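# Seat the hose connector fully onto the tap

## Task

Slide the hose connector onto the tap until it is fully home, and make sure the pipe frame is still upright afterwards.

## Robot and tools

Robot: two arms, left_arm and right_arm. Each carries a 16-motor four-digit hand (index, middle, ring, thumb). The right arm has a right hand; the left arm has its mirror image, a left hand. The base roots are at left_arm (-0.042, +0.367, 0) m and right_arm (+0.041, -0.317, 0) m, each turned slightly about z. A two-camera stand is fixed to the floor behind the arms.

Scene frame: the origin is at table-top height, halfway between the nominal arm bases. +x points out over the table, +z points up, and +y is toward the left_arm side. Image left and right do not follow these names. All reported hand positions, orientations and targets are in this frame.

Hand point frame (right hand): +z runs along the straightened fingers toward the tips, +x runs across the palm away from the thumb, and +y points out of the back of the hand, so the palm face is toward -y. On the left hand +x points toward the thumb instead. A rigid mast near the wrist on the palm side can strike objects.

execute_actions(actions, cameras). actions is a list of actions. Each action is a list of 1 to 15 rows, one row per 1/30 s control step. If an action has fewer than 15 rows, its last row is held for the remaining steps. Each row is one flat list of 48 numbers, all in [-1, 1], covering both arms even if only one moves. The order is:
- left dx, dy, dz, rx, ry, rz;
- 16 left hand places;
- left current_limit, left speed;
- the same 24 numbers for the right arm.

dx..rz are an offset, not a pose. They are measured along the scene axes from that arm's Hand target as it stood when the action began. Every row is measured from that same start, not from the row before. 1.0 means 0.6 m of travel or 180 degrees. rx, ry, rz form one rotation vector, and the arm turns about its Hand target position. Because each new action starts from the current Hand target, sending the same offset again moves the hand further. All zeros re-requests the current target.

Hand places: put the grasp numbers a, b, c, d (each -1..+1) in the first 4 places and exactly 0 in the other 12; otherwise the row is rejected.
- a curls the index and middle fingers at their outer joints.
- b bends all three fingers at the knuckles.
- c swings the thumb across in front of the palm and draws the index toward it.
- d curls the ring finger.
All zeros is an open, flat hand. These are goals, not increments: to hold a grip, repeat the last a, b, c, d.

current_limit maps -1..+1 to 0..550 mA per motor, with a floor of 11 mA; it starts at +0.4. speed sets how fast set-points move, at (speed+1)/2 of 8.5 rad/s; it starts at -0.6. Both stay in force until you change them.

One action lasts 0.5 s. A call returns once the robot is still, up to 3 s after the last action. The robot keeps holding the last command while you think.

The controller limits each step's commanded orientation to within 40 degrees of the measured orientation, then uses damped IK. It favours position if it cannot reach both position and orientation. Hand points often stop short of the target, by up to a few cm, and the arms sag under load. If the hand is still short, send the missing distance as a fresh offset; tiny moves may not start. To stop pressing against something, command the target back past the hand point.

Results per arm:
- end_effector_position (m) and end_effector_quat_wxyz;
- Hand target, the clipped commanded pose that the next offsets count from;
- joint positions, joint velocities ("within noise" means still), joint torques (offset and noisy; numbers 3 and 4 wrap at ±28 N m);
- motor temperatures;
- hand_goal, hand_measured, hand_current_ma, and hand_state, which reads moving, goal, blocked or overload;
- hand_current_limit and hand_speed;
- step readings of end_effector_position.
To see images, pass cameras, or send an empty actions list, which returns all cameras. The cameras are cam_high and cam_low (896x504) and cam_left_wrist and cam_right_wrist (672x504, fisheye). Calibrations are given and accurate to a few mm or degrees.

zoom_image(camera, region): gives a closer look at [x0, y0, x1, y1] pixels of that camera's newest image, at most 504 by 504.

read_manual(section): returns the licence texts only.

finished_scene(scene=1): ends the scene for good. The connector must stay seated with no help from the robot.

Hazards:
- A finger motor drawing 495 mA or more for 5 s shuts down for 10 s.
- Motor heat of 85 °C shows MOTOR HOT. At 100 °C that arm drops and stays faulted for 30-60 s. Long holds, outstretched arms and pushing at unreachable poses all heat motors.
- If an arm is stopped, hand commands sent meanwhile are lost.
- Avoid any contact or squeeze between the two arms or hands; it can end the scene.
- Avoid slamming into fixed or heavy objects, dropping parts or releasing them while they move, and hard shoves. Do not knock over the pipe frame or let anything leave the table.
- Loose objects may occasionally be nudged by an outside push.
- Smooth, quick, low-effort motion is preferred.

Each tool is called as name([rows], argument=value, ...), one row to a line, values as JSON.

## Session

execute_actions(actions=[])

Scene clock: 0.00 s.
left_arm: end_effector_position=(+0.1650, +0.6954, +0.2949) hand_goal=(+0.754, +0.000, +0.576, +0.696, +0.754, +0.000, +0.576, +0.696, +0.754, +0.000, +0.576, +0.696, +0.714, +0.678, +0.226, +0.168) hand_measured=(+0.754, +0.000, +0.576, +0.696, +0.754, +0.000, +0.576, +0.696, +0.754, +0.000, +0.576, +0.696, +0.714, +0.678, +0.226, +0.168) hand_current_ma=(+0, +0, +0, +0, +0, +0, +0, +0, +0, +0, +0, +0, +0, +0, +0, +0) hand_state=(goal, goal, goal, goal, goal, goal, goal, goal, goal, goal, goal, goal, goal, goal, goal, goal) hand_current_limit=0.40 hand_speed=-0.60 end_effector_quat_wxyz=(-0.079, +0.426, +0.485, +0.760) | right_arm: end_effector_position=(+0.3612, -0.2650, +0.2104) hand_goal=(+0.754, +0.000, +0.576, +0.696, +0.754, +0.000, +0.576, +0.696, +0.754, +0.000, +0.576, +0.696, +0.714, +0.678, +0.226, +0.168) hand_measured=(+0.754, +0.000, +0.576, +0.696, +0.754, +0.000, +0.576, +0.696, +0.754, +0.000, +0.576, +0.696, +0.714, +0.678, +0.226, +0.168) hand_current_ma=(+0, +0, +0, +0, +0, +0, +0, +0, +0, +0, +0, +0, +0, +0, +0, +0) hand_state=(goal, goal, goal, goal, goal, goal, goal, goal, goal, goal, goal, goal, goal, goal, goal, goal) hand_current_limit=0.40 hand_speed=-0.60 end_effector_quat_wxyz=(+0.000, -0.079, +0.997, +0.004)
Joint positions: left_arm=[1.223 1.28 0.221 1.235 0.289 0.773] | right_arm=[-0.075 1.165 1.039 -1.445 -0.008 -1.846]
Joint velocities: within noise
Joint torques (N m): no reading
Motor temperatures (°C): left_arm=[32 31 24 24 27 26] | right_arm=[35 28 25 29 26 25]
Heat: left arm: hottest waist 32 °C; right arm: hottest waist 35 °C.
Hand target: left_arm +0.1660, +0.6983, +0.3061; -0.083, +0.420, +0.474, +0.769 | right_arm +0.3680, -0.2658, +0.2193; +0.012, -0.079, +0.997, +0.001

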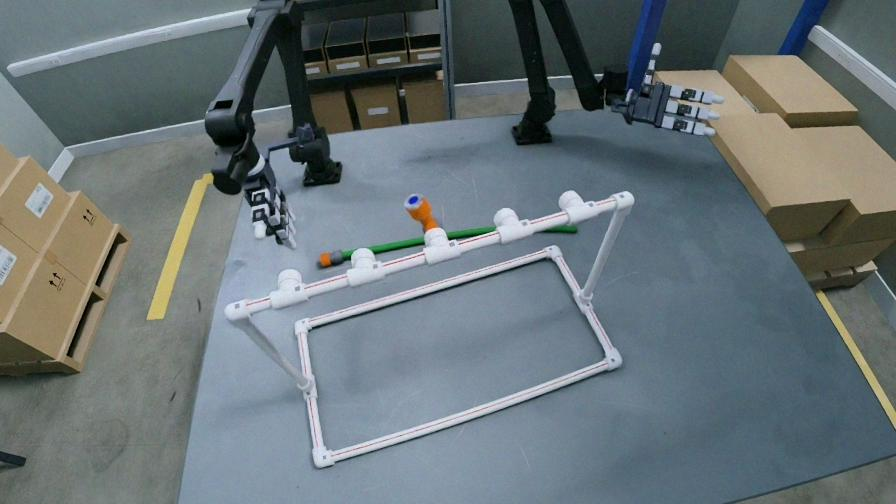

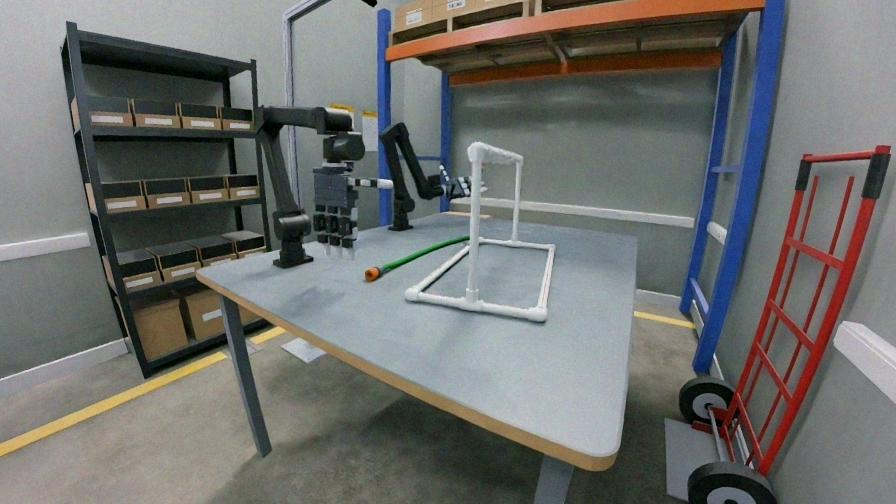

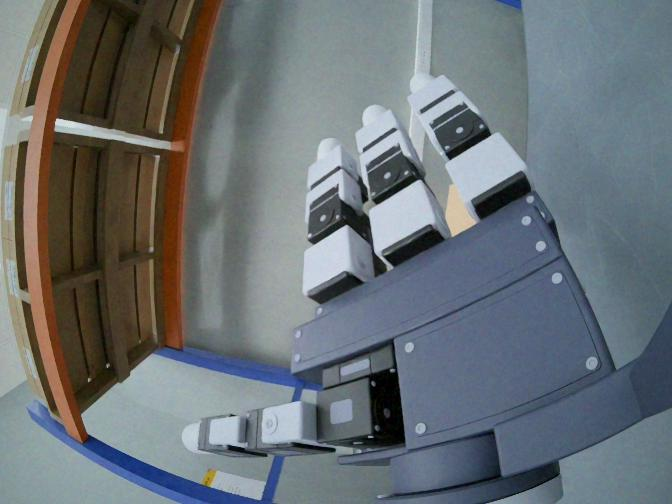

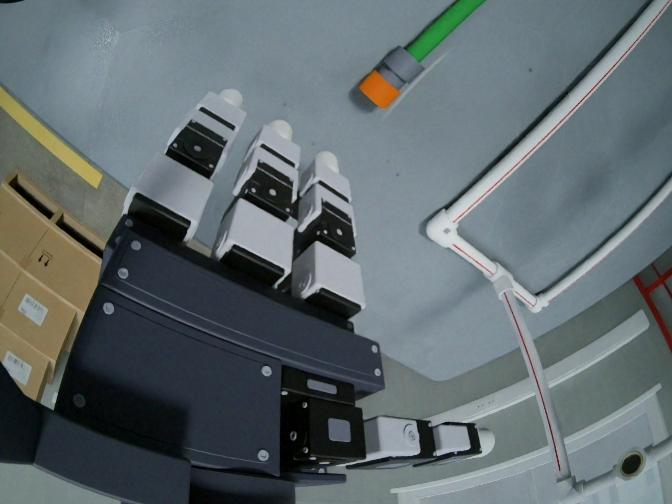

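zoom_image(camera="cam_high", region=[300, 170, 640, 320])

zoom_image(camera="cam_high", region=[380, 180, 480, 270])

zoom_image(camera="cam_low", region=[340, 120, 580, 340])

zoom_image(camera="cam_right_wrist", region=[300, 0, 672, 280])

Scaled by 1.482 from the camera's 896x504 image, which has a finer 1280x720 frame.

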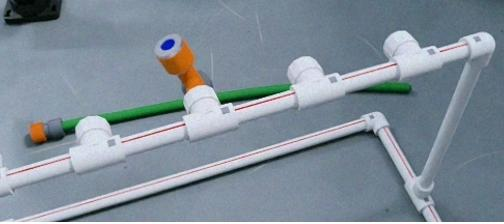

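Scaled by 5.040 from the camera's 896x504 image, which has a finer 1280x720 frame.

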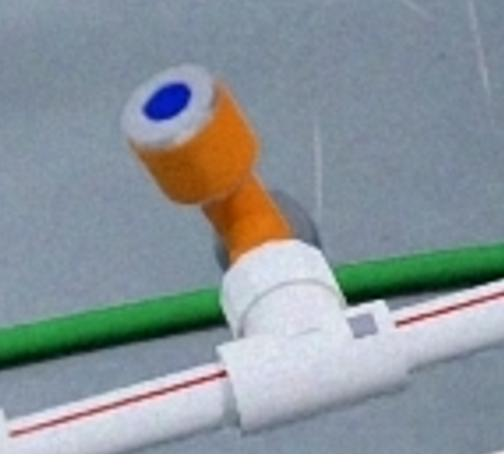

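Scaled by 2.100 from the camera's 896x504 image, which has a finer 1280x720 frame.

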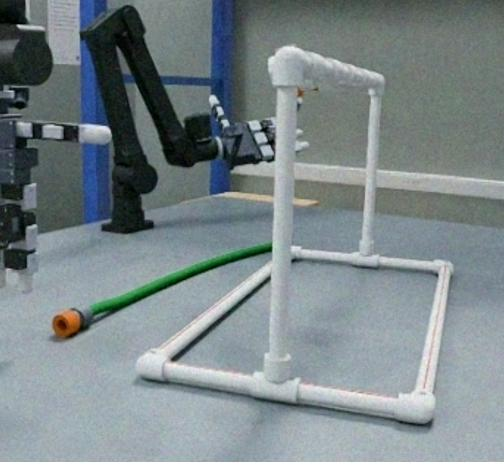

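Scaled by 1.355 from the camera's 672x504 image, which has a finer 960x720 frame.

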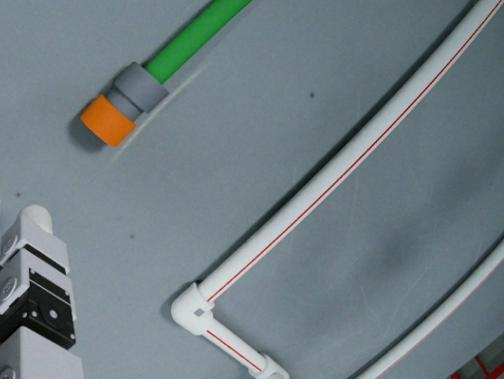

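zoom_image(camera="cam_low", region=[460, 130, 540, 190])

zoom_image(camera="cam_right_wrist", region=[540, 400, 672, 504])

zoom_image(camera="cam_high", region=[220, 240, 400, 330])

zoom_image(camera="cam_low", region=[340, 220, 500, 300])

Scaled by 6.300 from the camera's 896x504 image, which has a finer 1280x720 frame.

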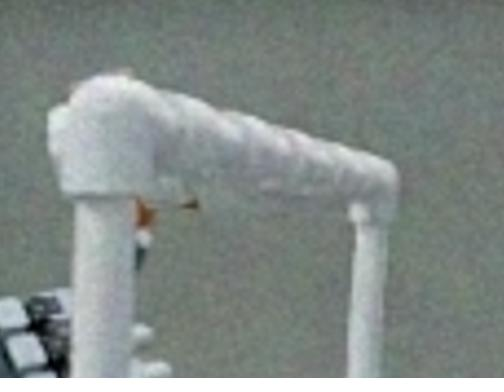

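Scaled by 3.818 from the camera's 672x504 image, which has a finer 960x720 frame.

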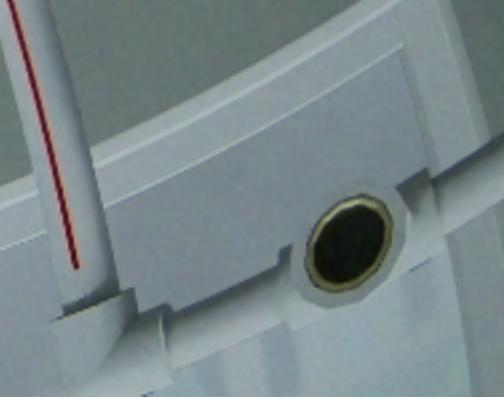

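Scaled by 2.800 from the camera's 896x504 image, which has a finer 1280x720 frame.

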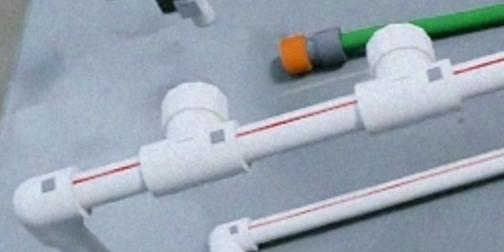

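Scaled by 3.150 from the camera's 896x504 image, which has a finer 1280x720 frame.

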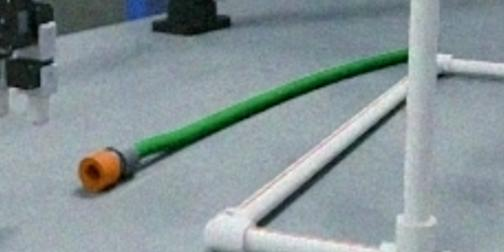

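execute_actions([
  [[0,0,0,0,0,0,0,0,0,0,0,0,0,0,0,0,0,0,0,0,0,0,0.4,-0.6,-0.03,0,0.06,0,0,0.1,0,0,0,0,0,0,0,0,0,0,0,0,0,0,0,0,0.4,-0.6]],
  [[0,0,0,0,0,0,0,0,0,0,0,0,0,0,0,0,0,0,0,0,0,0,0.4,-0.6,-0.03,0,0.06,0,0,0.1,0,0,0,0,0,0,0,0,0,0,0,0,0,0,0,0,0.4,-0.6]],
  [[0,0,0,0,0,0,0,0,0,0,0,0,0,0,0,0,0,0,0,0,0,0,0.4,-0.6,-0.03,0,0.04,0,0,0.1,0,0,0,0,0,0,0,0,0,0,0,0,0,0,0,0,0.4,-0.6]],
], cameras=["cam_right_wrist","cam_high"])

Scene clock: 201.23 s.
left_arm: end_effector_position=(+0.1650, +0.6954, +0.2949) hand_goal=(+0.750, +0.000, +0.580, +0.700, +0.750, +0.000, +0.580, +0.700, +0.750, +0.000, +0.580, +0.700, +0.710, +0.680, +0.230, +0.170) hand_measured=(+0.760, +0.000, +0.578, +0.698, +0.758, +0.000, +0.578, +0.698, +0.760, +0.000, +0.580, +0.698, +0.718, +0.678, +0.228, +0.168) hand_current_ma=(+35, +0, -3, -7, +30, +0, -3, -8, +34, +0, -3, -8, +32, -8, -6, -7) hand_state=(goal, goal, goal, goal, goal, goal, goal, goal, goal, goal, goal, goal, goal, goal, goal, goal) hand_current_limit=0.40 hand_speed=-0.60 end_effector_quat_wxyz=(-0.079, +0.426, +0.485, +0.760) | right_arm: end_effector_position=(+0.3074, -0.2666, +0.2983) hand_goal=(+0.750, +0.000, +0.580, +0.700, +0.750, +0.000, +0.580, +0.700, +0.750, +0.000, +0.580, +0.700, +0.710, +0.680, +0.230, +0.170) hand_measured=(+0.748, +0.000, +0.578, +0.698, +0.748, +0.000, +0.578, +0.698, +0.748, +0.000, +0.578, +0.698, +0.710, +0.678, +0.224, +0.168) hand_current_ma=(-1, +0, -1, -1, +0, +0, -1, -1, +0, +0, -1, -1, +0, -1, -4, -1) hand_state=(goal, goal, goal, goal, goal, goal, goal, goal, goal, goal, goal, goal, goal, goal, goal, goal) hand_current_limit=0.40 hand_speed=-0.60 end_effector_quat_wxyz=(+0.002, -0.286, +0.946, -0.154)
Joint positions: left_arm=[1.223 1.28 0.221 1.235 0.289 0.773] | right_arm=[0.121 1.065 1.248 -1.682 0.302 -2.09]
Joint torques (N m): left_arm=[-1.73 -5.36 8.31 3.38 -0.14 -0.21] | right_arm=[1.9 -4.37 11.86 -0.46 0.42 -0.23]
Motor temperatures (°C): left_arm=[31 31 30 24 26 25] | right_arm=[34 29 34 28 25 24]
Heat: left arm: hottest waist 31 °C; right arm: hottest waist 34 °C.
Hand target: left_arm +0.1660, +0.6983, +0.3061; -0.083, +0.420, +0.474, +0.769 | right_arm +0.3140, -0.2657, +0.3152; +0.010, -0.523, +0.852, +0.007
Off the commanded pose: left_arm 0.012 m, 2 deg | right_arm 0.018 m, 35 deg.
joint sent to its limit (right arm) — joint 4 (wrist pitch), lower limit; joint 6 (wrist roll), lower limit. The joint targets are off in orientation, not in position.
Step readings (end_effector_position of left_arm | right_arm):
0: (+0.1650, +0.6954, +0.2949) | (+0.3612, -0.2650, +0.2104)
1: (+0.1650, +0.6954, +0.2949) | (+0.3611, -0.2650, +0.2104)
2: (+0.1650, +0.6954, +0.2949) | (+0.3595, -0.2650, +0.2106)
4: (+0.1650, +0.6954, +0.2949) | (+0.3524, -0.2655, +0.2135)
8: (+0.1650, +0.6954, +0.2949) | (+0.3460, -0.2664, +0.2273)
15: (+0.1650, +0.6954, +0.2949) | (+0.3425, -0.2662, +0.2383)
16: (+0.1650, +0.6954, +0.2949) | (+0.3414, -0.2666, +0.2382)
17: (+0.1650, +0.6954, +0.2949) | (+0.3391, -0.2683, +0.2383)
19: (+0.1650, +0.6954, +0.2949) | (+0.3323, -0.2715, +0.2417)
23: (+0.1650, +0.6954, +0.2949) | (+0.3274, -0.2677, +0.2597)
30: (+0.1650, +0.6954, +0.2949) | (+0.3248, -0.2655, +0.2730)
31: (+0.1650, +0.6954, +0.2949) | (+0.3242, -0.2660, +0.2729)
32: (+0.1650, +0.6954, +0.2949) | (+0.3232, -0.2680, +0.2722)
34: (+0.1650, +0.6954, +0.2949) | (+0.3201, -0.2723, +0.2719)
38: (+0.1650, +0.6954, +0.2949) | (+0.3116, -0.2687, +0.2819)
45: (+0.1650, +0.6954, +0.2949) | (+0.3074, -0.2663, +0.2984)
camera_calibration:
cam_right_wrist: T_world_to_cam=[[0.271116, 0.942368, -0.196055, 0.252722], [0.591997, -0.00264481, 0.805936, -0.46845], [0.75897, -0.334566, -0.558596, -0.0255954], [0, 0, 0, 1]] pos_world=[0.22823, -0.24796, 0.412791]
Images, in order (width x height): cam_high 896x504, cam_right_wrist 672x504.

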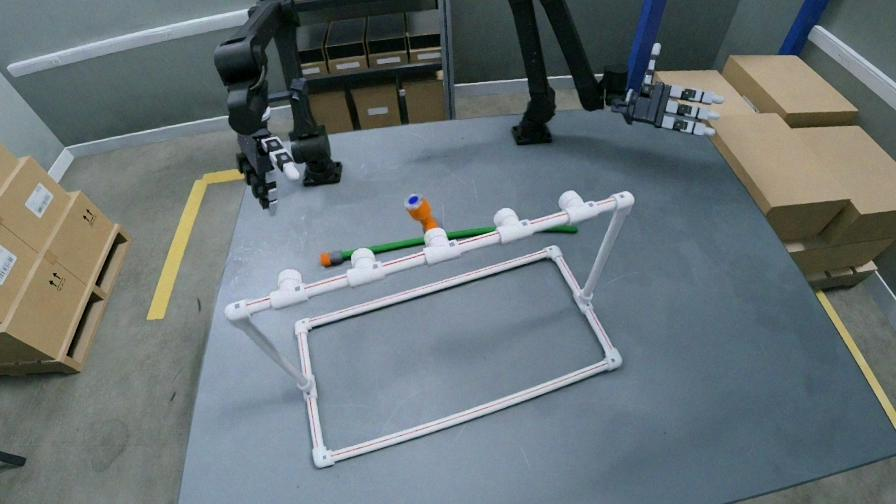

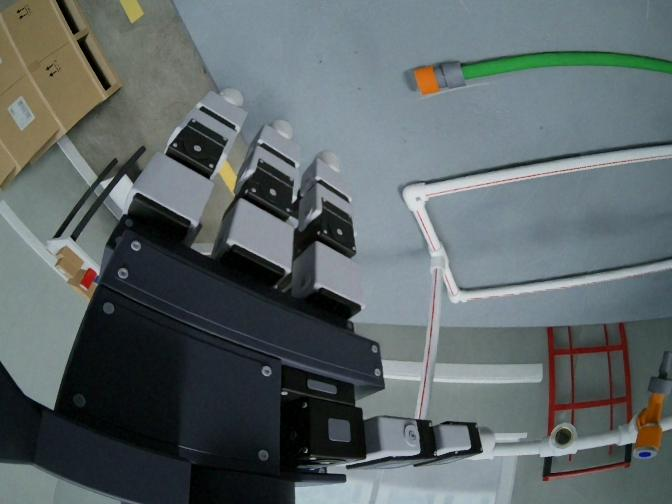

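zoom_image(camera="cam_right_wrist", region=[540, 330, 672, 480])

zoom_image(camera="cam_right_wrist", region=[400, 40, 500, 120])

Scaled by 3.360 from the camera's 672x504 image, which has a finer 960x720 frame.

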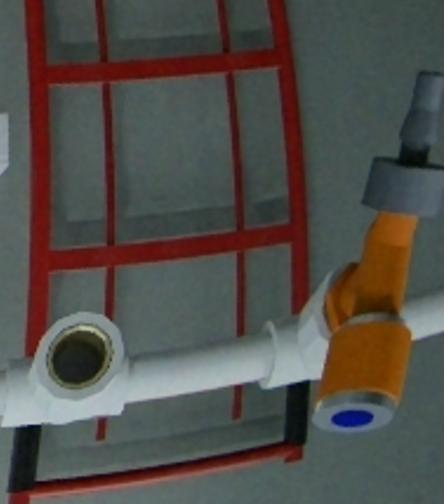

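Scaled by 5.040 from the camera's 672x504 image, which has a finer 960x720 frame.

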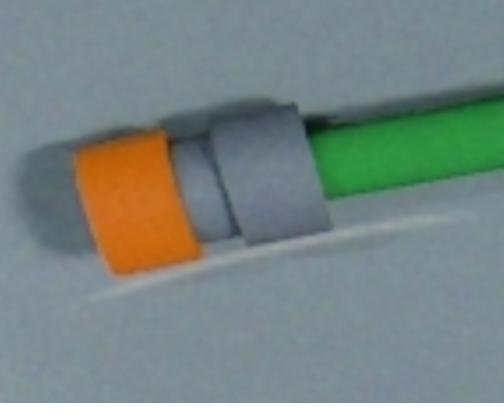

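execute_actions([
  [[0.132,-0.088,0.023,-0.0194,0.092,-0.0716,0,0,0,0,0,0,0,0,0,0,0,0,0,0,0,0,0.4,-0.6,0.007,-0.12,0,0,0,-0.126,0,0,0,0,0,0,0,0,0,0,0,0,0,0,0,0,0.4,-0.6]],
  [[0.098,-0.128,0.017,0.0075,0.0937,-0.0716,0,0,0,0,0,0,0,0,0,0,0,0,0,0,0,0,0.4,-0.6,-0.025,-0.118,0,0,0,-0.126,0,0,0,0,0,0,0,0,0,0,0,0,0,0,0,0,0.4,-0.6]],
  [[0.063,-0.147,0.017,0.0338,0.0877,-0.0716,0,0,0,0,0,0,0,0,0,0,0,0,0,0,0,0,0.4,-0.6,-0.055,-0.108,0,0,0,-0.126,0,0,0,0,0,0,0,0,0,0,0,0,0,0,0,0,0.4,-0.6]],
  [[0.043,-0.158,0,0.0574,0.0745,-0.0716,0,0,0,0,0,0,0,0,0,0,0,0,0,0,0,0,0.4,-0.6,-0.08,-0.09,0,0,0,-0.126,0,0,0,0,0,0,0,0,0,0,0,0,0,0,0,0,0.4,-0.6]],
], cameras=["cam_high"])

Scene clock: 1081.67 s.
left_arm: end_effector_position=(+0.3581, +0.3876, +0.3068) hand_goal=(+0.750, +0.000, +0.580, +0.700, +0.750, +0.000, +0.580, +0.700, +0.750, +0.000, +0.580, +0.700, +0.710, +0.680, +0.230, +0.170) hand_measured=(+0.748, -0.002, +0.580, +0.698, +0.750, -0.002, +0.580, +0.698, +0.750, -0.002, +0.580, +0.698, +0.710, +0.678, +0.230, +0.168) hand_current_ma=(-4, -4, +1, -7, -2, -4, +1, -7, -2, -4, +0, -8, +2, -8, -3, -7) hand_state=(goal, goal, goal, goal, goal, goal, goal, goal, goal, goal, goal, goal, goal, goal, goal, goal) hand_current_limit=0.40 hand_speed=-0.60 end_effector_quat_wxyz=(-0.093, +0.900, +0.080, +0.419) | right_arm: end_effector_position=(+0.2232, -0.5278, +0.3114) hand_goal=(+0.750, +0.000, +0.580, +0.700, +0.750, +0.000, +0.580, +0.700, +0.750, +0.000, +0.580, +0.700, +0.710, +0.680, +0.230, +0.170) hand_measured=(+0.748, +0.000, +0.578, +0.698, +0.748, +0.000, +0.578, +0.698, +0.748, +0.000, +0.578, +0.698, +0.710, +0.678, +0.224, +0.168) hand_current_ma=(-1, +0, +0, -1, +0, +0, -1, -1, -1, +0, -1, -1, +0, -1, -4, -1) hand_state=(goal, goal, goal, goal, goal, goal, goal, goal, goal, goal, goal, goal, goal, goal, goal, goal) hand_current_limit=0.40 hand_speed=-0.60 end_effector_quat_wxyz=(+0.005, +0.300, +0.953, -0.044)
Joint positions: left_arm=[0.228 0.799 0.812 -0.697 -0.042 1.666] | right_arm=[-1.09 1.065 1.248 -1.682 0.052 -2.094]
Joint torques (N m): left_arm=[-2.84 -2.84 16.91 2.44 -0.17 -0.16] | right_arm=[1.14 -4.6 9.05 -0.51 -0.01 -0.21]
Motor temperatures (°C): left_arm=[28 30 34 25 25 25] | right_arm=[31 28 52 26 26 24]
Heat: left arm: hottest elbow 34 °C; right arm: hottest elbow 52 °C.
Hand target: left_arm +0.3676, +0.3858, +0.3403; -0.099, +0.890, +0.069, +0.440 | right_arm +0.2223, -0.5273, +0.3152; +0.012, +0.238, +0.971, -0.002
Off the commanded pose: left_arm 0.035 m, 3 deg | right_arm 0.004 m, 9 deg.
joint sent to its limit (right arm) — joint 4 (wrist pitch), lower limit; joint 6 (wrist roll), lower limit. The joint targets are off in orientation, not in position.
Step readings (end_effector_position of left_arm | right_arm):
0: (+0.1650, +0.6954, +0.2949) | (+0.3074, -0.2667, +0.2982)
1: (+0.1655, +0.6950, +0.2948) | (+0.3074, -0.2668, +0.2983)
2: (+0.1692, +0.6927, +0.2927) | (+0.3077, -0.2679, +0.2985)
4: (+0.1847, +0.6804, +0.2898) | (+0.3099, -0.2791, +0.2993)
8: (+0.2167, +0.6438, +0.2999) | (+0.3126, -0.3226, +0.2995)
15: (+0.2326, +0.6378, +0.3004) | (+0.3125, -0.3351, +0.3002)
16: (+0.2337, +0.6383, +0.2983) | (+0.3126, -0.3350, +0.3003)
17: (+0.2372, +0.6352, +0.2958) | (+0.3128, -0.3359, +0.3008)
19: (+0.2488, +0.6178, +0.2920) | (+0.3124, -0.3482, +0.3021)
23: (+0.2727, +0.5731, +0.2976) | (+0.3036, -0.3931, +0.3024)
30: (+0.2902, +0.5657, +0.3048) | (+0.3002, -0.4055, +0.3033)
31: (+0.2914, +0.5659, +0.3039) | (+0.3003, -0.4055, +0.3034)
32: (+0.2935, +0.5632, +0.3018) | (+0.3005, -0.4062, +0.3041)
34: (+0.3007, +0.5449, +0.2969) | (+0.2971, -0.4183, +0.3058)
38: (+0.3157, +0.4955, +0.3001) | (+0.2767, -0.4600, +0.3063)
45: (+0.3293, +0.4800, +0.3170) | (+0.2698, -0.4716, +0.3070)
46: (+0.3305, +0.4803, +0.3170) | (+0.2700, -0.4715, +0.3072)
47: (+0.3318, +0.4779, +0.3150) | (+0.2697, -0.4727, +0.3080)
49: (+0.3354, +0.4615, +0.3082) | (+0.2637, -0.4833, +0.3103)
53: (+0.3439, +0.4053, +0.3066) | (+0.2331, -0.5183, +0.3108)
60: (+0.3575, +0.3867, +0.3135) | (+0.2231, -0.5279, +0.3114)
Images, in order (width x height): cam_high 896x504.

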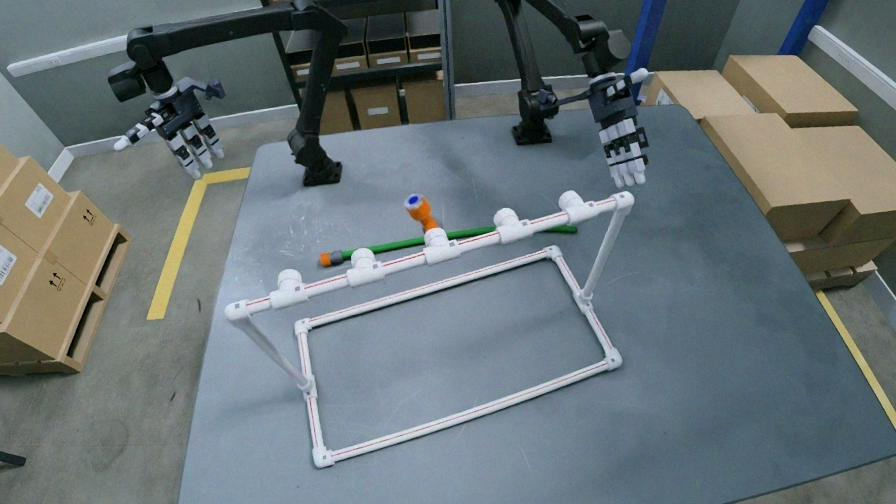

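execute_actions([
  [[0.02,-0.17,-0.02,0.0761,0.0551,-0.0716,0.1,0,0,0,0,0,0,0,0,0,0,0,0,0,0,0,0.4,-0.6,-0.12,0.0,0,0,0,-0.1,0,0,0,0,0,0,0,0,0,0,0,0,0,0,0,0,0.4,-0.6]],
  [[0.022,-0.2,-0.04,0.0887,0.0312,-0.0716,0.2,0,0.3,0,0,0,0,0,0,0,0,0,0,0,0,0,0.4,-0.6,-0.12,0.0,0,0,0,-0.1,0,0,0,0,0,0,0,0,0,0,0,0,0,0,0,0,0.4,-0.6]],
  [[0.052,-0.29,-0.08,0.0939,0.0048,-0.0716,0.4,0.1,0.6,0,0,0,0,0,0,0,0,0,0,0,0,0,0.4,-0.6,0,0,0,0,0,0,0,0,0,0,0,0,0,0,0,0,0,0,0,0,0,0,0.4,-0.6]],
], cameras=["cam_high","cam_left_wrist"])

Scene clock: 1101.93 s.
left_arm: end_effector_position=(+0.4144, +0.0005, +0.2239) hand_goal=(+0.446, +0.000, -0.080, +0.340, +0.476, +0.000, -0.080, +0.300, +0.790, +0.000, +0.580, +0.680, -0.270, +0.680, +0.080, +0.040) hand_measured=(+0.440, -0.002, -0.078, +0.342, +0.472, -0.002, -0.076, +0.304, +0.780, -0.002, +0.580, +0.682, -0.272, +0.678, +0.078, +0.042) hand_current_ma=(-20, -5, +9, +9, -16, -5, +10, +10, -39, -5, -1, +8, -8, -8, -4, +5) hand_state=(goal, goal, goal, goal, goal, goal, goal, goal, goal, goal, goal, goal, goal, goal, goal, goal) hand_current_limit=0.40 hand_speed=-0.60 end_effector_quat_wxyz=(-0.328, +0.805, -0.403, +0.287) | right_arm: end_effector_position=(+0.0810, -0.5302, +0.3144) hand_goal=(+0.750, +0.000, +0.580, +0.700, +0.750, +0.000, +0.580, +0.700, +0.750, +0.000, +0.580, +0.700, +0.710, +0.680, +0.230, +0.170) hand_measured=(+0.748, +0.000, +0.578, +0.698, +0.748, +0.000, +0.578, +0.698, +0.748, +0.000, +0.578, +0.698, +0.710, +0.678, +0.224, +0.168) hand_current_ma=(-1, +0, +0, -1, -1, +0, -1, -1, -1, +0, -1, -1, +0, -1, -4, -1) hand_state=(goal, goal, goal, goal, goal, goal, goal, goal, goal, goal, goal, goal, goal, goal, goal, goal) hand_current_limit=0.40 hand_speed=-0.60 end_effector_quat_wxyz=(+0.016, +0.571, +0.816, -0.092)
Joint positions: left_arm=[-0.812 1.589 1.459 -0.988 -0.81 1.908] | right_arm=[-1.699 0.826 1.121 -1.685 0.05 -2.095]
Joint torques (N m): left_arm=[-2.02 -14.74 14.76 1.68 -0.74 -0.17] | right_arm=[0.79 -1.67 8.36 -0.05 0.1 -0.17]
Motor temperatures (°C): left_arm=[28 30 43 24 25 25] | right_arm=[31 28 50 26 25 24]
Heat: left arm: hottest elbow 43 °C; right arm: hottest elbow 50 °C.
Hand target: left_arm +0.4241, -0.0103, +0.2563; -0.322, +0.803, -0.396, +0.307 | right_arm +0.0782, -0.5273, +0.3153; +0.011, +0.527, +0.850, -0.006
Off the commanded pose: left_arm 0.036 m, 3 deg | right_arm 0.004 m, 12 deg.
joint sent to its limit (right arm) — joint 4 (wrist pitch), lower limit; joint 6 (wrist roll), lower limit. The joint targets are off in orientation, not in position.
Step readings (end_effector_position of left_arm | right_arm):
0: (+0.3581, +0.3876, +0.3067) | (+0.2232, -0.5278, +0.3114)
1: (+0.3581, +0.3878, +0.3064) | (+0.2232, -0.5278, +0.3116)
2: (+0.3581, +0.3876, +0.3045) | (+0.2220, -0.5283, +0.3118)
4: (+0.3585, +0.3716, +0.2999) | (+0.2118, -0.5291, +0.3104)
8: (+0.3598, +0.3075, +0.2998) | (+0.1726, -0.5334, +0.3074)
15: (+0.3691, +0.2851, +0.2987) | (+0.1554, -0.5296, +0.3179)
16: (+0.3698, +0.2860, +0.2978) | (+0.1549, -0.5295, +0.3180)
17: (+0.3707, +0.2864, +0.2955) | (+0.1526, -0.5300, +0.3176)
19: (+0.3735, +0.2730, +0.2912) | (+0.1389, -0.5318, +0.3145)
23: (+0.3714, +0.1965, +0.2839) | (+0.0979, -0.5337, +0.3099)
30: (+0.3770, +0.1631, +0.2683) | (+0.0824, -0.5302, +0.3148)
31: (+0.3780, +0.1641, +0.2677) | (+0.0821, -0.5302, +0.3147)
32: (+0.3807, +0.1639, +0.2672) | (+0.0819, -0.5302, +0.3146)
34: (+0.3912, +0.1487, +0.2687) | (+0.0815, -0.5302, +0.3145)
38: (+0.3931, +0.0506, +0.2556) | (+0.0811, -0.5303, +0.3145)
45: (+0.3910, -0.0155, +0.2072) | (+0.0810, -0.5302, +0.3144)
camera_calibration:
cam_left_wrist: T_world_to_cam=[[-0.102316, 0.929265, 0.354962, -0.0686049], [-0.0687001, -0.362583, 0.929416, -0.226762], [0.992377, 0.0707083, 0.100939, -0.30654], [0, 0, 0, 1]] pos_world=[0.281605, 0.0032069, 0.26605]
Images, in order (width x height): cam_high 896x504, cam_left_wrist 672x504.

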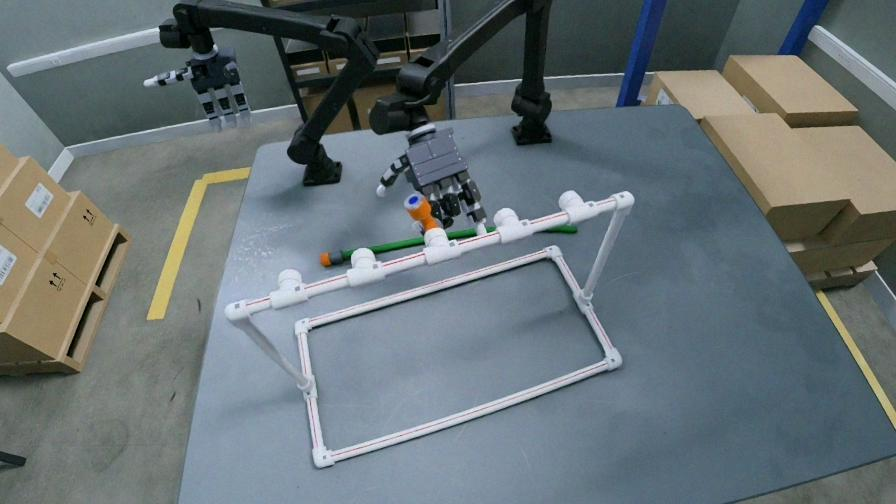

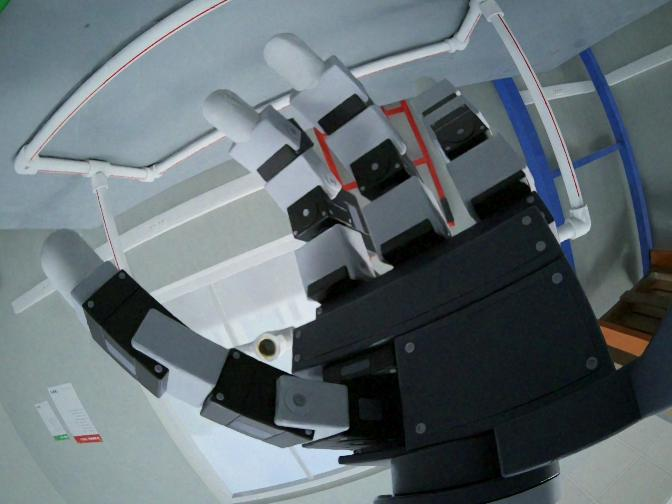

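execute_actions([
  [[0.0,-0.2,-0.07,0.0457,-0.011,-0.0358,0.4,0.12,0.84,0,0,0,0,0,0,0,0,0,0,0,0,0,0.4,-0.6,0,0.0,0,0,0,0,0,0,0,0,0,0,0,0,0,0,0,0,0,0,0,0,0.4,-0.6]],
  [[0.003,-0.2,-0.09,0.0457,-0.011,-0.0358,0.4,0.12,0.84,0,0,0,0,0,0,0,0,0,0,0,0,0,0.4,-0.6,0,0.0,0,0,0,0,0,0,0,0,0,0,0,0,0,0,0,0,0,0,0,0,0.4,-0.6]],
], cameras=["all"])

Scene clock: 1114.33 s.
left_arm: end_effector_position=(+0.4132, -0.2429, +0.1301) hand_goal=(+0.334, +0.000, -0.206, +0.344, +0.440, +0.000, -0.084, +0.372, +0.820, +0.000, +0.580, +0.684, -0.678, +0.680, +0.020, +0.008) hand_measured=(+0.330, -0.002, -0.202, +0.344, +0.436, -0.002, -0.080, +0.370, +0.804, -0.002, +0.580, +0.682, -0.678, +0.678, +0.020, +0.010) hand_current_ma=(-13, -5, +15, -3, -16, -5, +10, -8, -63, -5, -2, -4, -1, -7, +1, +7) hand_state=(goal, goal, goal, goal, goal, goal, goal, goal, goal, goal, goal, goal, goal, goal, goal, goal) hand_current_limit=0.40 hand_speed=-0.60 end_effector_quat_wxyz=(-0.413, +0.681, -0.525, +0.299) | right_arm: end_effector_position=(+0.0810, -0.5302, +0.3144) hand_goal=(+0.750, +0.000, +0.580, +0.700, +0.750, +0.000, +0.580, +0.700, +0.750, +0.000, +0.580, +0.700, +0.710, +0.680, +0.230, +0.170) hand_measured=(+0.748, +0.000, +0.578, +0.698, +0.748, +0.000, +0.578, +0.698, +0.748, +0.000, +0.578, +0.698, +0.710, +0.678, +0.224, +0.168) hand_current_ma=(-1, +0, +0, -1, -1, +0, -1, -1, -1, +0, -1, -1, +0, -1, -4, -1) hand_state=(goal, goal, goal, goal, goal, goal, goal, goal, goal, goal, goal, goal, goal, goal, goal, goal) hand_current_limit=0.40 hand_speed=-0.60 end_effector_quat_wxyz=(+0.016, +0.571, +0.816, -0.092)
Joint positions: left_arm=[-1.091 2.213 2.121 -1.105 -1.028 2.03] | right_arm=[-1.699 0.826 1.121 -1.685 0.05 -2.095]
Joint torques (N m): left_arm=[-1.08 -22.12 14.57 1.39 -1 -0.11] | right_arm=[0.38 -0.91 8.27 -0.06 0.13 -0.18]
Heat: left arm: hottest elbow 44 °C; right arm: hottest elbow 48 °C.
Hand target: left_arm +0.4257, -0.2503, +0.1602; -0.411, +0.688, -0.512, +0.309 | right_arm +0.0782, -0.5273, +0.3153; +0.011, +0.527, +0.850, -0.006
Off the commanded pose: left_arm 0.033 m, 2 deg | right_arm 0.004 m, 12 deg.
joint sent to its limit (right arm) — joint 4 (wrist pitch), lower limit; joint 6 (wrist roll), lower limit. The joint targets are off in orientation, not in position.
Step readings (end_effector_position of left_arm | right_arm):
0: (+0.4144, +0.0005, +0.2239) | (+0.0810, -0.5302, +0.3144)
1: (+0.4145, +0.0004, +0.2242) | (+0.0810, -0.5302, +0.3144)
2: (+0.4149, -0.0021, +0.2246) | (+0.0810, -0.5302, +0.3144)
4: (+0.4224, -0.0132, +0.2276) | (+0.0810, -0.5302, +0.3144)
8: (+0.4189, -0.0778, +0.2172) | (+0.0810, -0.5302, +0.3144)
15: (+0.3941, -0.1304, +0.1717) | (+0.0810, -0.5302, +0.3144)
16: (+0.3947, -0.1304, +0.1695) | (+0.0810, -0.5302, +0.3144)
17: (+0.3991, -0.1311, +0.1683) | (+0.0810, -0.5302, +0.3144)
19: (+0.4134, -0.1448, +0.1720) | (+0.0810, -0.5302, +0.3144)
23: (+0.4314, -0.1942, +0.1672) | (+0.0810, -0.5302, +0.3144)
30: (+0.4096, -0.2385, +0.1247) | (+0.0810, -0.5302, +0.3144)
camera_calibration:
cam_left_wrist: T_world_to_cam=[[0.084121, 0.797246, 0.597765, 0.0499758], [-0.257441, -0.562136, 0.785956, -0.179729], [0.962626, -0.220004, 0.157956, -0.344388], [0, 0, 0, 1]] pos_world=[0.281043, -0.216642, 0.165784]
cam_right_wrist: T_world_to_cam=[[0.878366, -0.472306, 0.0734839, -0.318476], [-0.316644, -0.459792, 0.829655, -0.524487], [-0.358064, -0.752009, -0.553419, -0.0654263], [0, 0, 0, 1]] pos_world=[0.0902362, -0.440774, 0.422338]

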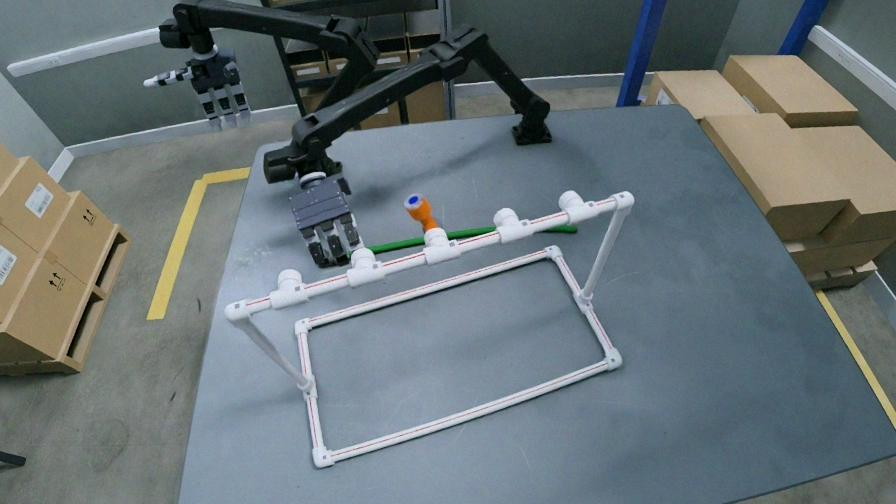

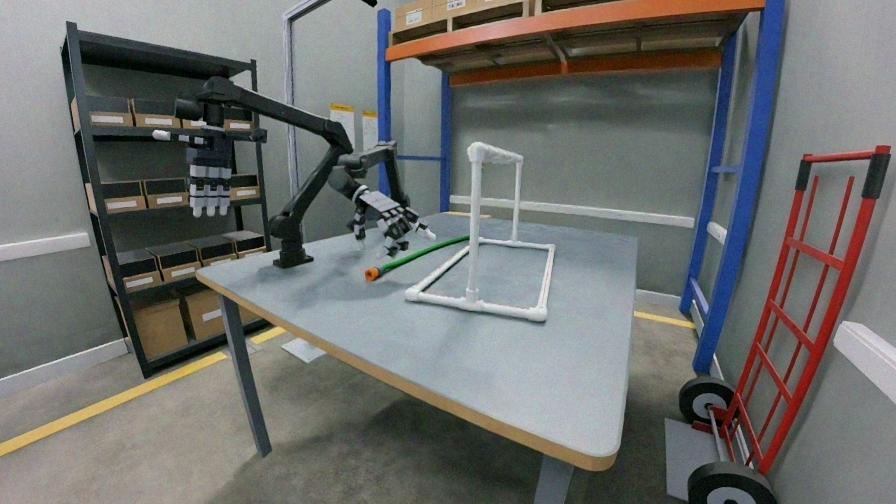

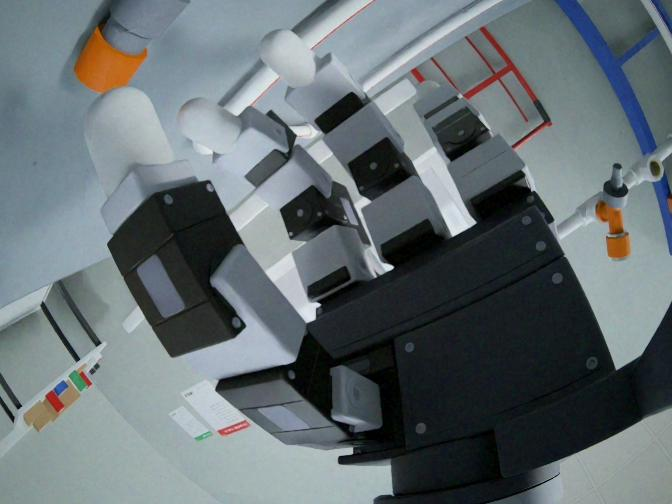

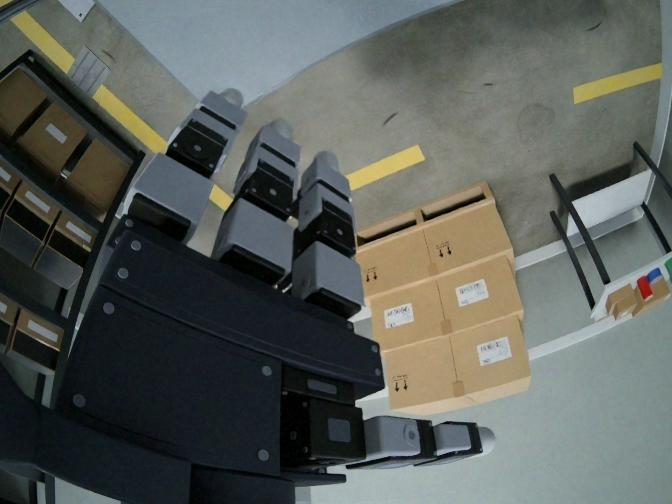

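zoom_image(camera="cam_left_wrist", region=[40, 0, 290, 190])

zoom_image(camera="cam_high", region=[260, 150, 420, 290])

zoom_image(camera="cam_low", region=[320, 180, 480, 300])

zoom_image(camera="cam_left_wrist", region=[560, 140, 672, 280])

Scaled by 2.016 from the camera's 672x504 image, which has a finer 960x720 frame.

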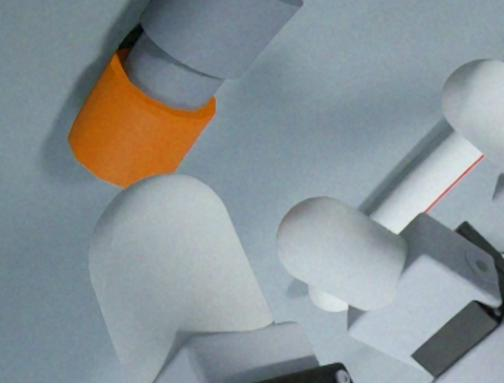

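Scaled by 3.150 from the camera's 896x504 image, which has a finer 1280x720 frame.

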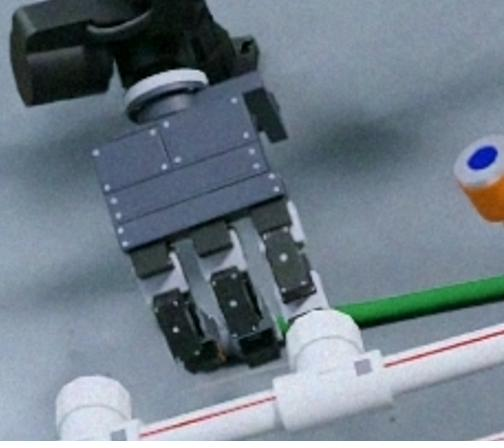

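Scaled by 3.150 from the camera's 896x504 image, which has a finer 1280x720 frame.

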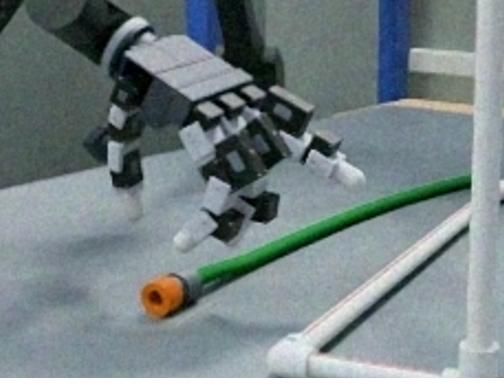

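Scaled by 3.600 from the camera's 672x504 image, which has a finer 960x720 frame.

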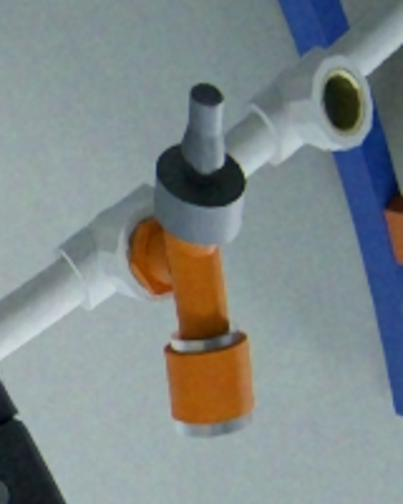

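execute_actions([
  [[0.05,-0.02,-0.035,0,0,0,0.4,0.12,0.84,0,0,0,0,0,0,0,0,0,0,0,0,0,0.4,-0.6,0,0.0,0,0,0,0,0,0,0,0,0,0,0,0,0,0,0,0,0,0,0,0,0.4,-0.6]],
], cameras=["cam_low","cam_left_wrist"])

zoom_image(camera="cam_left_wrist", region=[40, 0, 360, 240])

zoom_image(camera="cam_low", region=[320, 200, 440, 290])

Scene clock: 1211.33 s.
left_arm: end_effector_position=(+0.4466, -0.2540, +0.1164) hand_goal=(+0.334, +0.000, -0.206, +0.344, +0.440, +0.000, -0.084, +0.372, +0.820, +0.000, +0.580, +0.684, -0.678, +0.680, +0.020, +0.008) hand_measured=(+0.330, -0.002, -0.202, +0.344, +0.436, -0.002, -0.080, +0.370, +0.804, -0.002, +0.580, +0.682, -0.678, +0.678, +0.020, +0.010) hand_current_ma=(-13, -5, +15, -3, -16, -5, +10, -8, -63, -5, -2, -4, -1, -7, +1, +7) hand_state=(goal, goal, goal, goal, goal, goal, goal, goal, goal, goal, goal, goal, goal, goal, goal, goal) hand_current_limit=0.40 hand_speed=-0.60 end_effector_quat_wxyz=(-0.416, +0.685, -0.520, +0.296) | right_arm: end_effector_position=(+0.0810, -0.5302, +0.3144) hand_goal=(+0.750, +0.000, +0.580, +0.700, +0.750, +0.000, +0.580, +0.700, +0.750, +0.000, +0.580, +0.700, +0.710, +0.680, +0.230, +0.170) hand_measured=(+0.748, +0.000, +0.578, +0.698, +0.748, +0.000, +0.578, +0.698, +0.748, +0.000, +0.578, +0.698, +0.710, +0.678, +0.224, +0.168) hand_current_ma=(-1, +0, +0, -1, -1, +0, -1, -1, -1, +0, -1, -1, +0, -1, -4, -1) hand_state=(goal, goal, goal, goal, goal, goal, goal, goal, goal, goal, goal, goal, goal, goal, goal, goal) hand_current_limit=0.40 hand_speed=-0.60 end_effector_quat_wxyz=(+0.016, +0.571, +0.816, -0.092)
Joint positions: left_arm=[-1.06 2.315 2.262 -1.119 -1.025 2.06] | right_arm=[-1.699 0.826 1.121 -1.685 0.05 -2.095]
Joint torques (N m): left_arm=[-1.38 -22.18 15.09 1.44 -0.79 -0.1] | right_arm=[0.21 -1.44 8.25 0.02 0.14 -0.14]
Motor temperatures (°C): left_arm=[28 34 46 24 27 25] | right_arm=[31 28 44 26 25 24]
Heat: left arm: hottest elbow 46 °C; right arm: hottest elbow 44 °C.
Hand target: left_arm +0.4558, -0.2623, +0.1393; -0.411, +0.689, -0.512, +0.309 | right_arm +0.0782, -0.5273, +0.3153; +0.011, +0.527, +0.850, -0.006
Off the commanded pose: left_arm 0.026 m, 2 deg | right_arm 0.004 m, 12 deg.
joint sent to its limit (right arm) — joint 4 (wrist pitch), lower limit; joint 6 (wrist roll), lower limit. The joint targets are off in orientation, not in position.
Step readings (end_effector_position of left_arm | right_arm):
0: (+0.4132, -0.2429, +0.1301) | (+0.0810, -0.5302, +0.3144)
1: (+0.4133, -0.2430, +0.1303) | (+0.0810, -0.5302, +0.3144)
2: (+0.4146, -0.2429, +0.1310) | (+0.0810, -0.5302, +0.3144)
4: (+0.4209, -0.2458, +0.1322) | (+0.0810, -0.5302, +0.3144)
8: (+0.4318, -0.2548, +0.1317) | (+0.0810, -0.5302, +0.3144)
15: (+0.4428, -0.2552, +0.1167) | (+0.0810, -0.5302, +0.3144)
camera_calibration:
cam_left_wrist: T_world_to_cam=[[0.0706799, 0.797489, 0.599179, 0.0701146], [-0.250453, -0.567251, 0.784538, -0.170896], [0.965545, -0.205517, 0.159641, -0.374705], [0, 0, 0, 1]] pos_world=[0.314038, -0.229865, 0.151881]
Images, in order (width x height): cam_low 896x504, cam_left_wrist 672x504.

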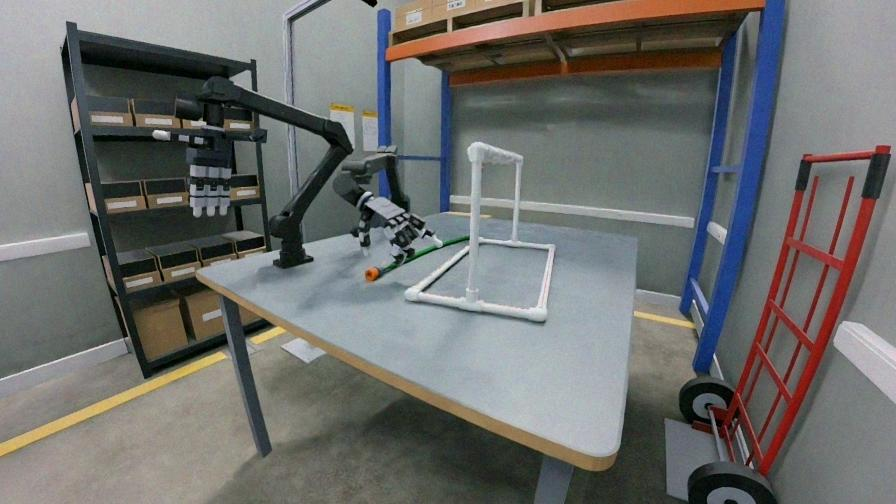

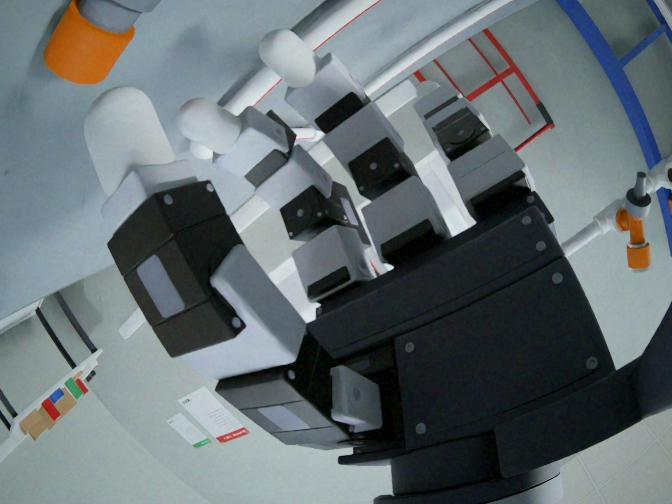

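Scaled by 1.575 from the camera's 672x504 image, which has a finer 960x720 frame.

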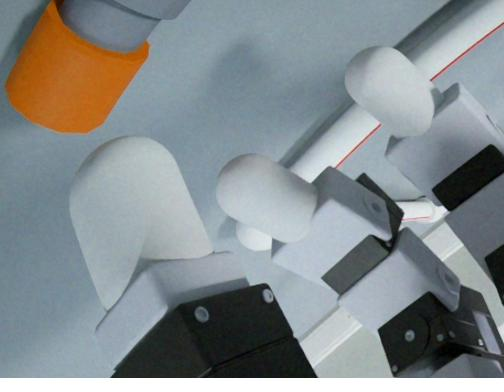

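Scaled by 4.200 from the camera's 896x504 image, which has a finer 1280x720 frame.

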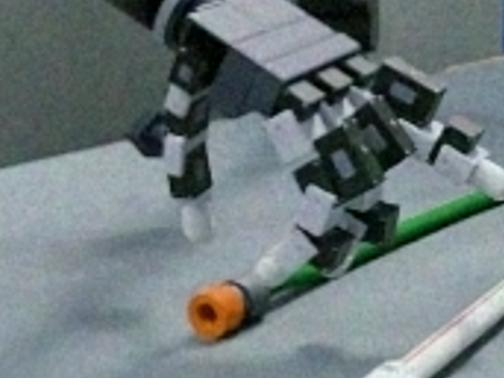

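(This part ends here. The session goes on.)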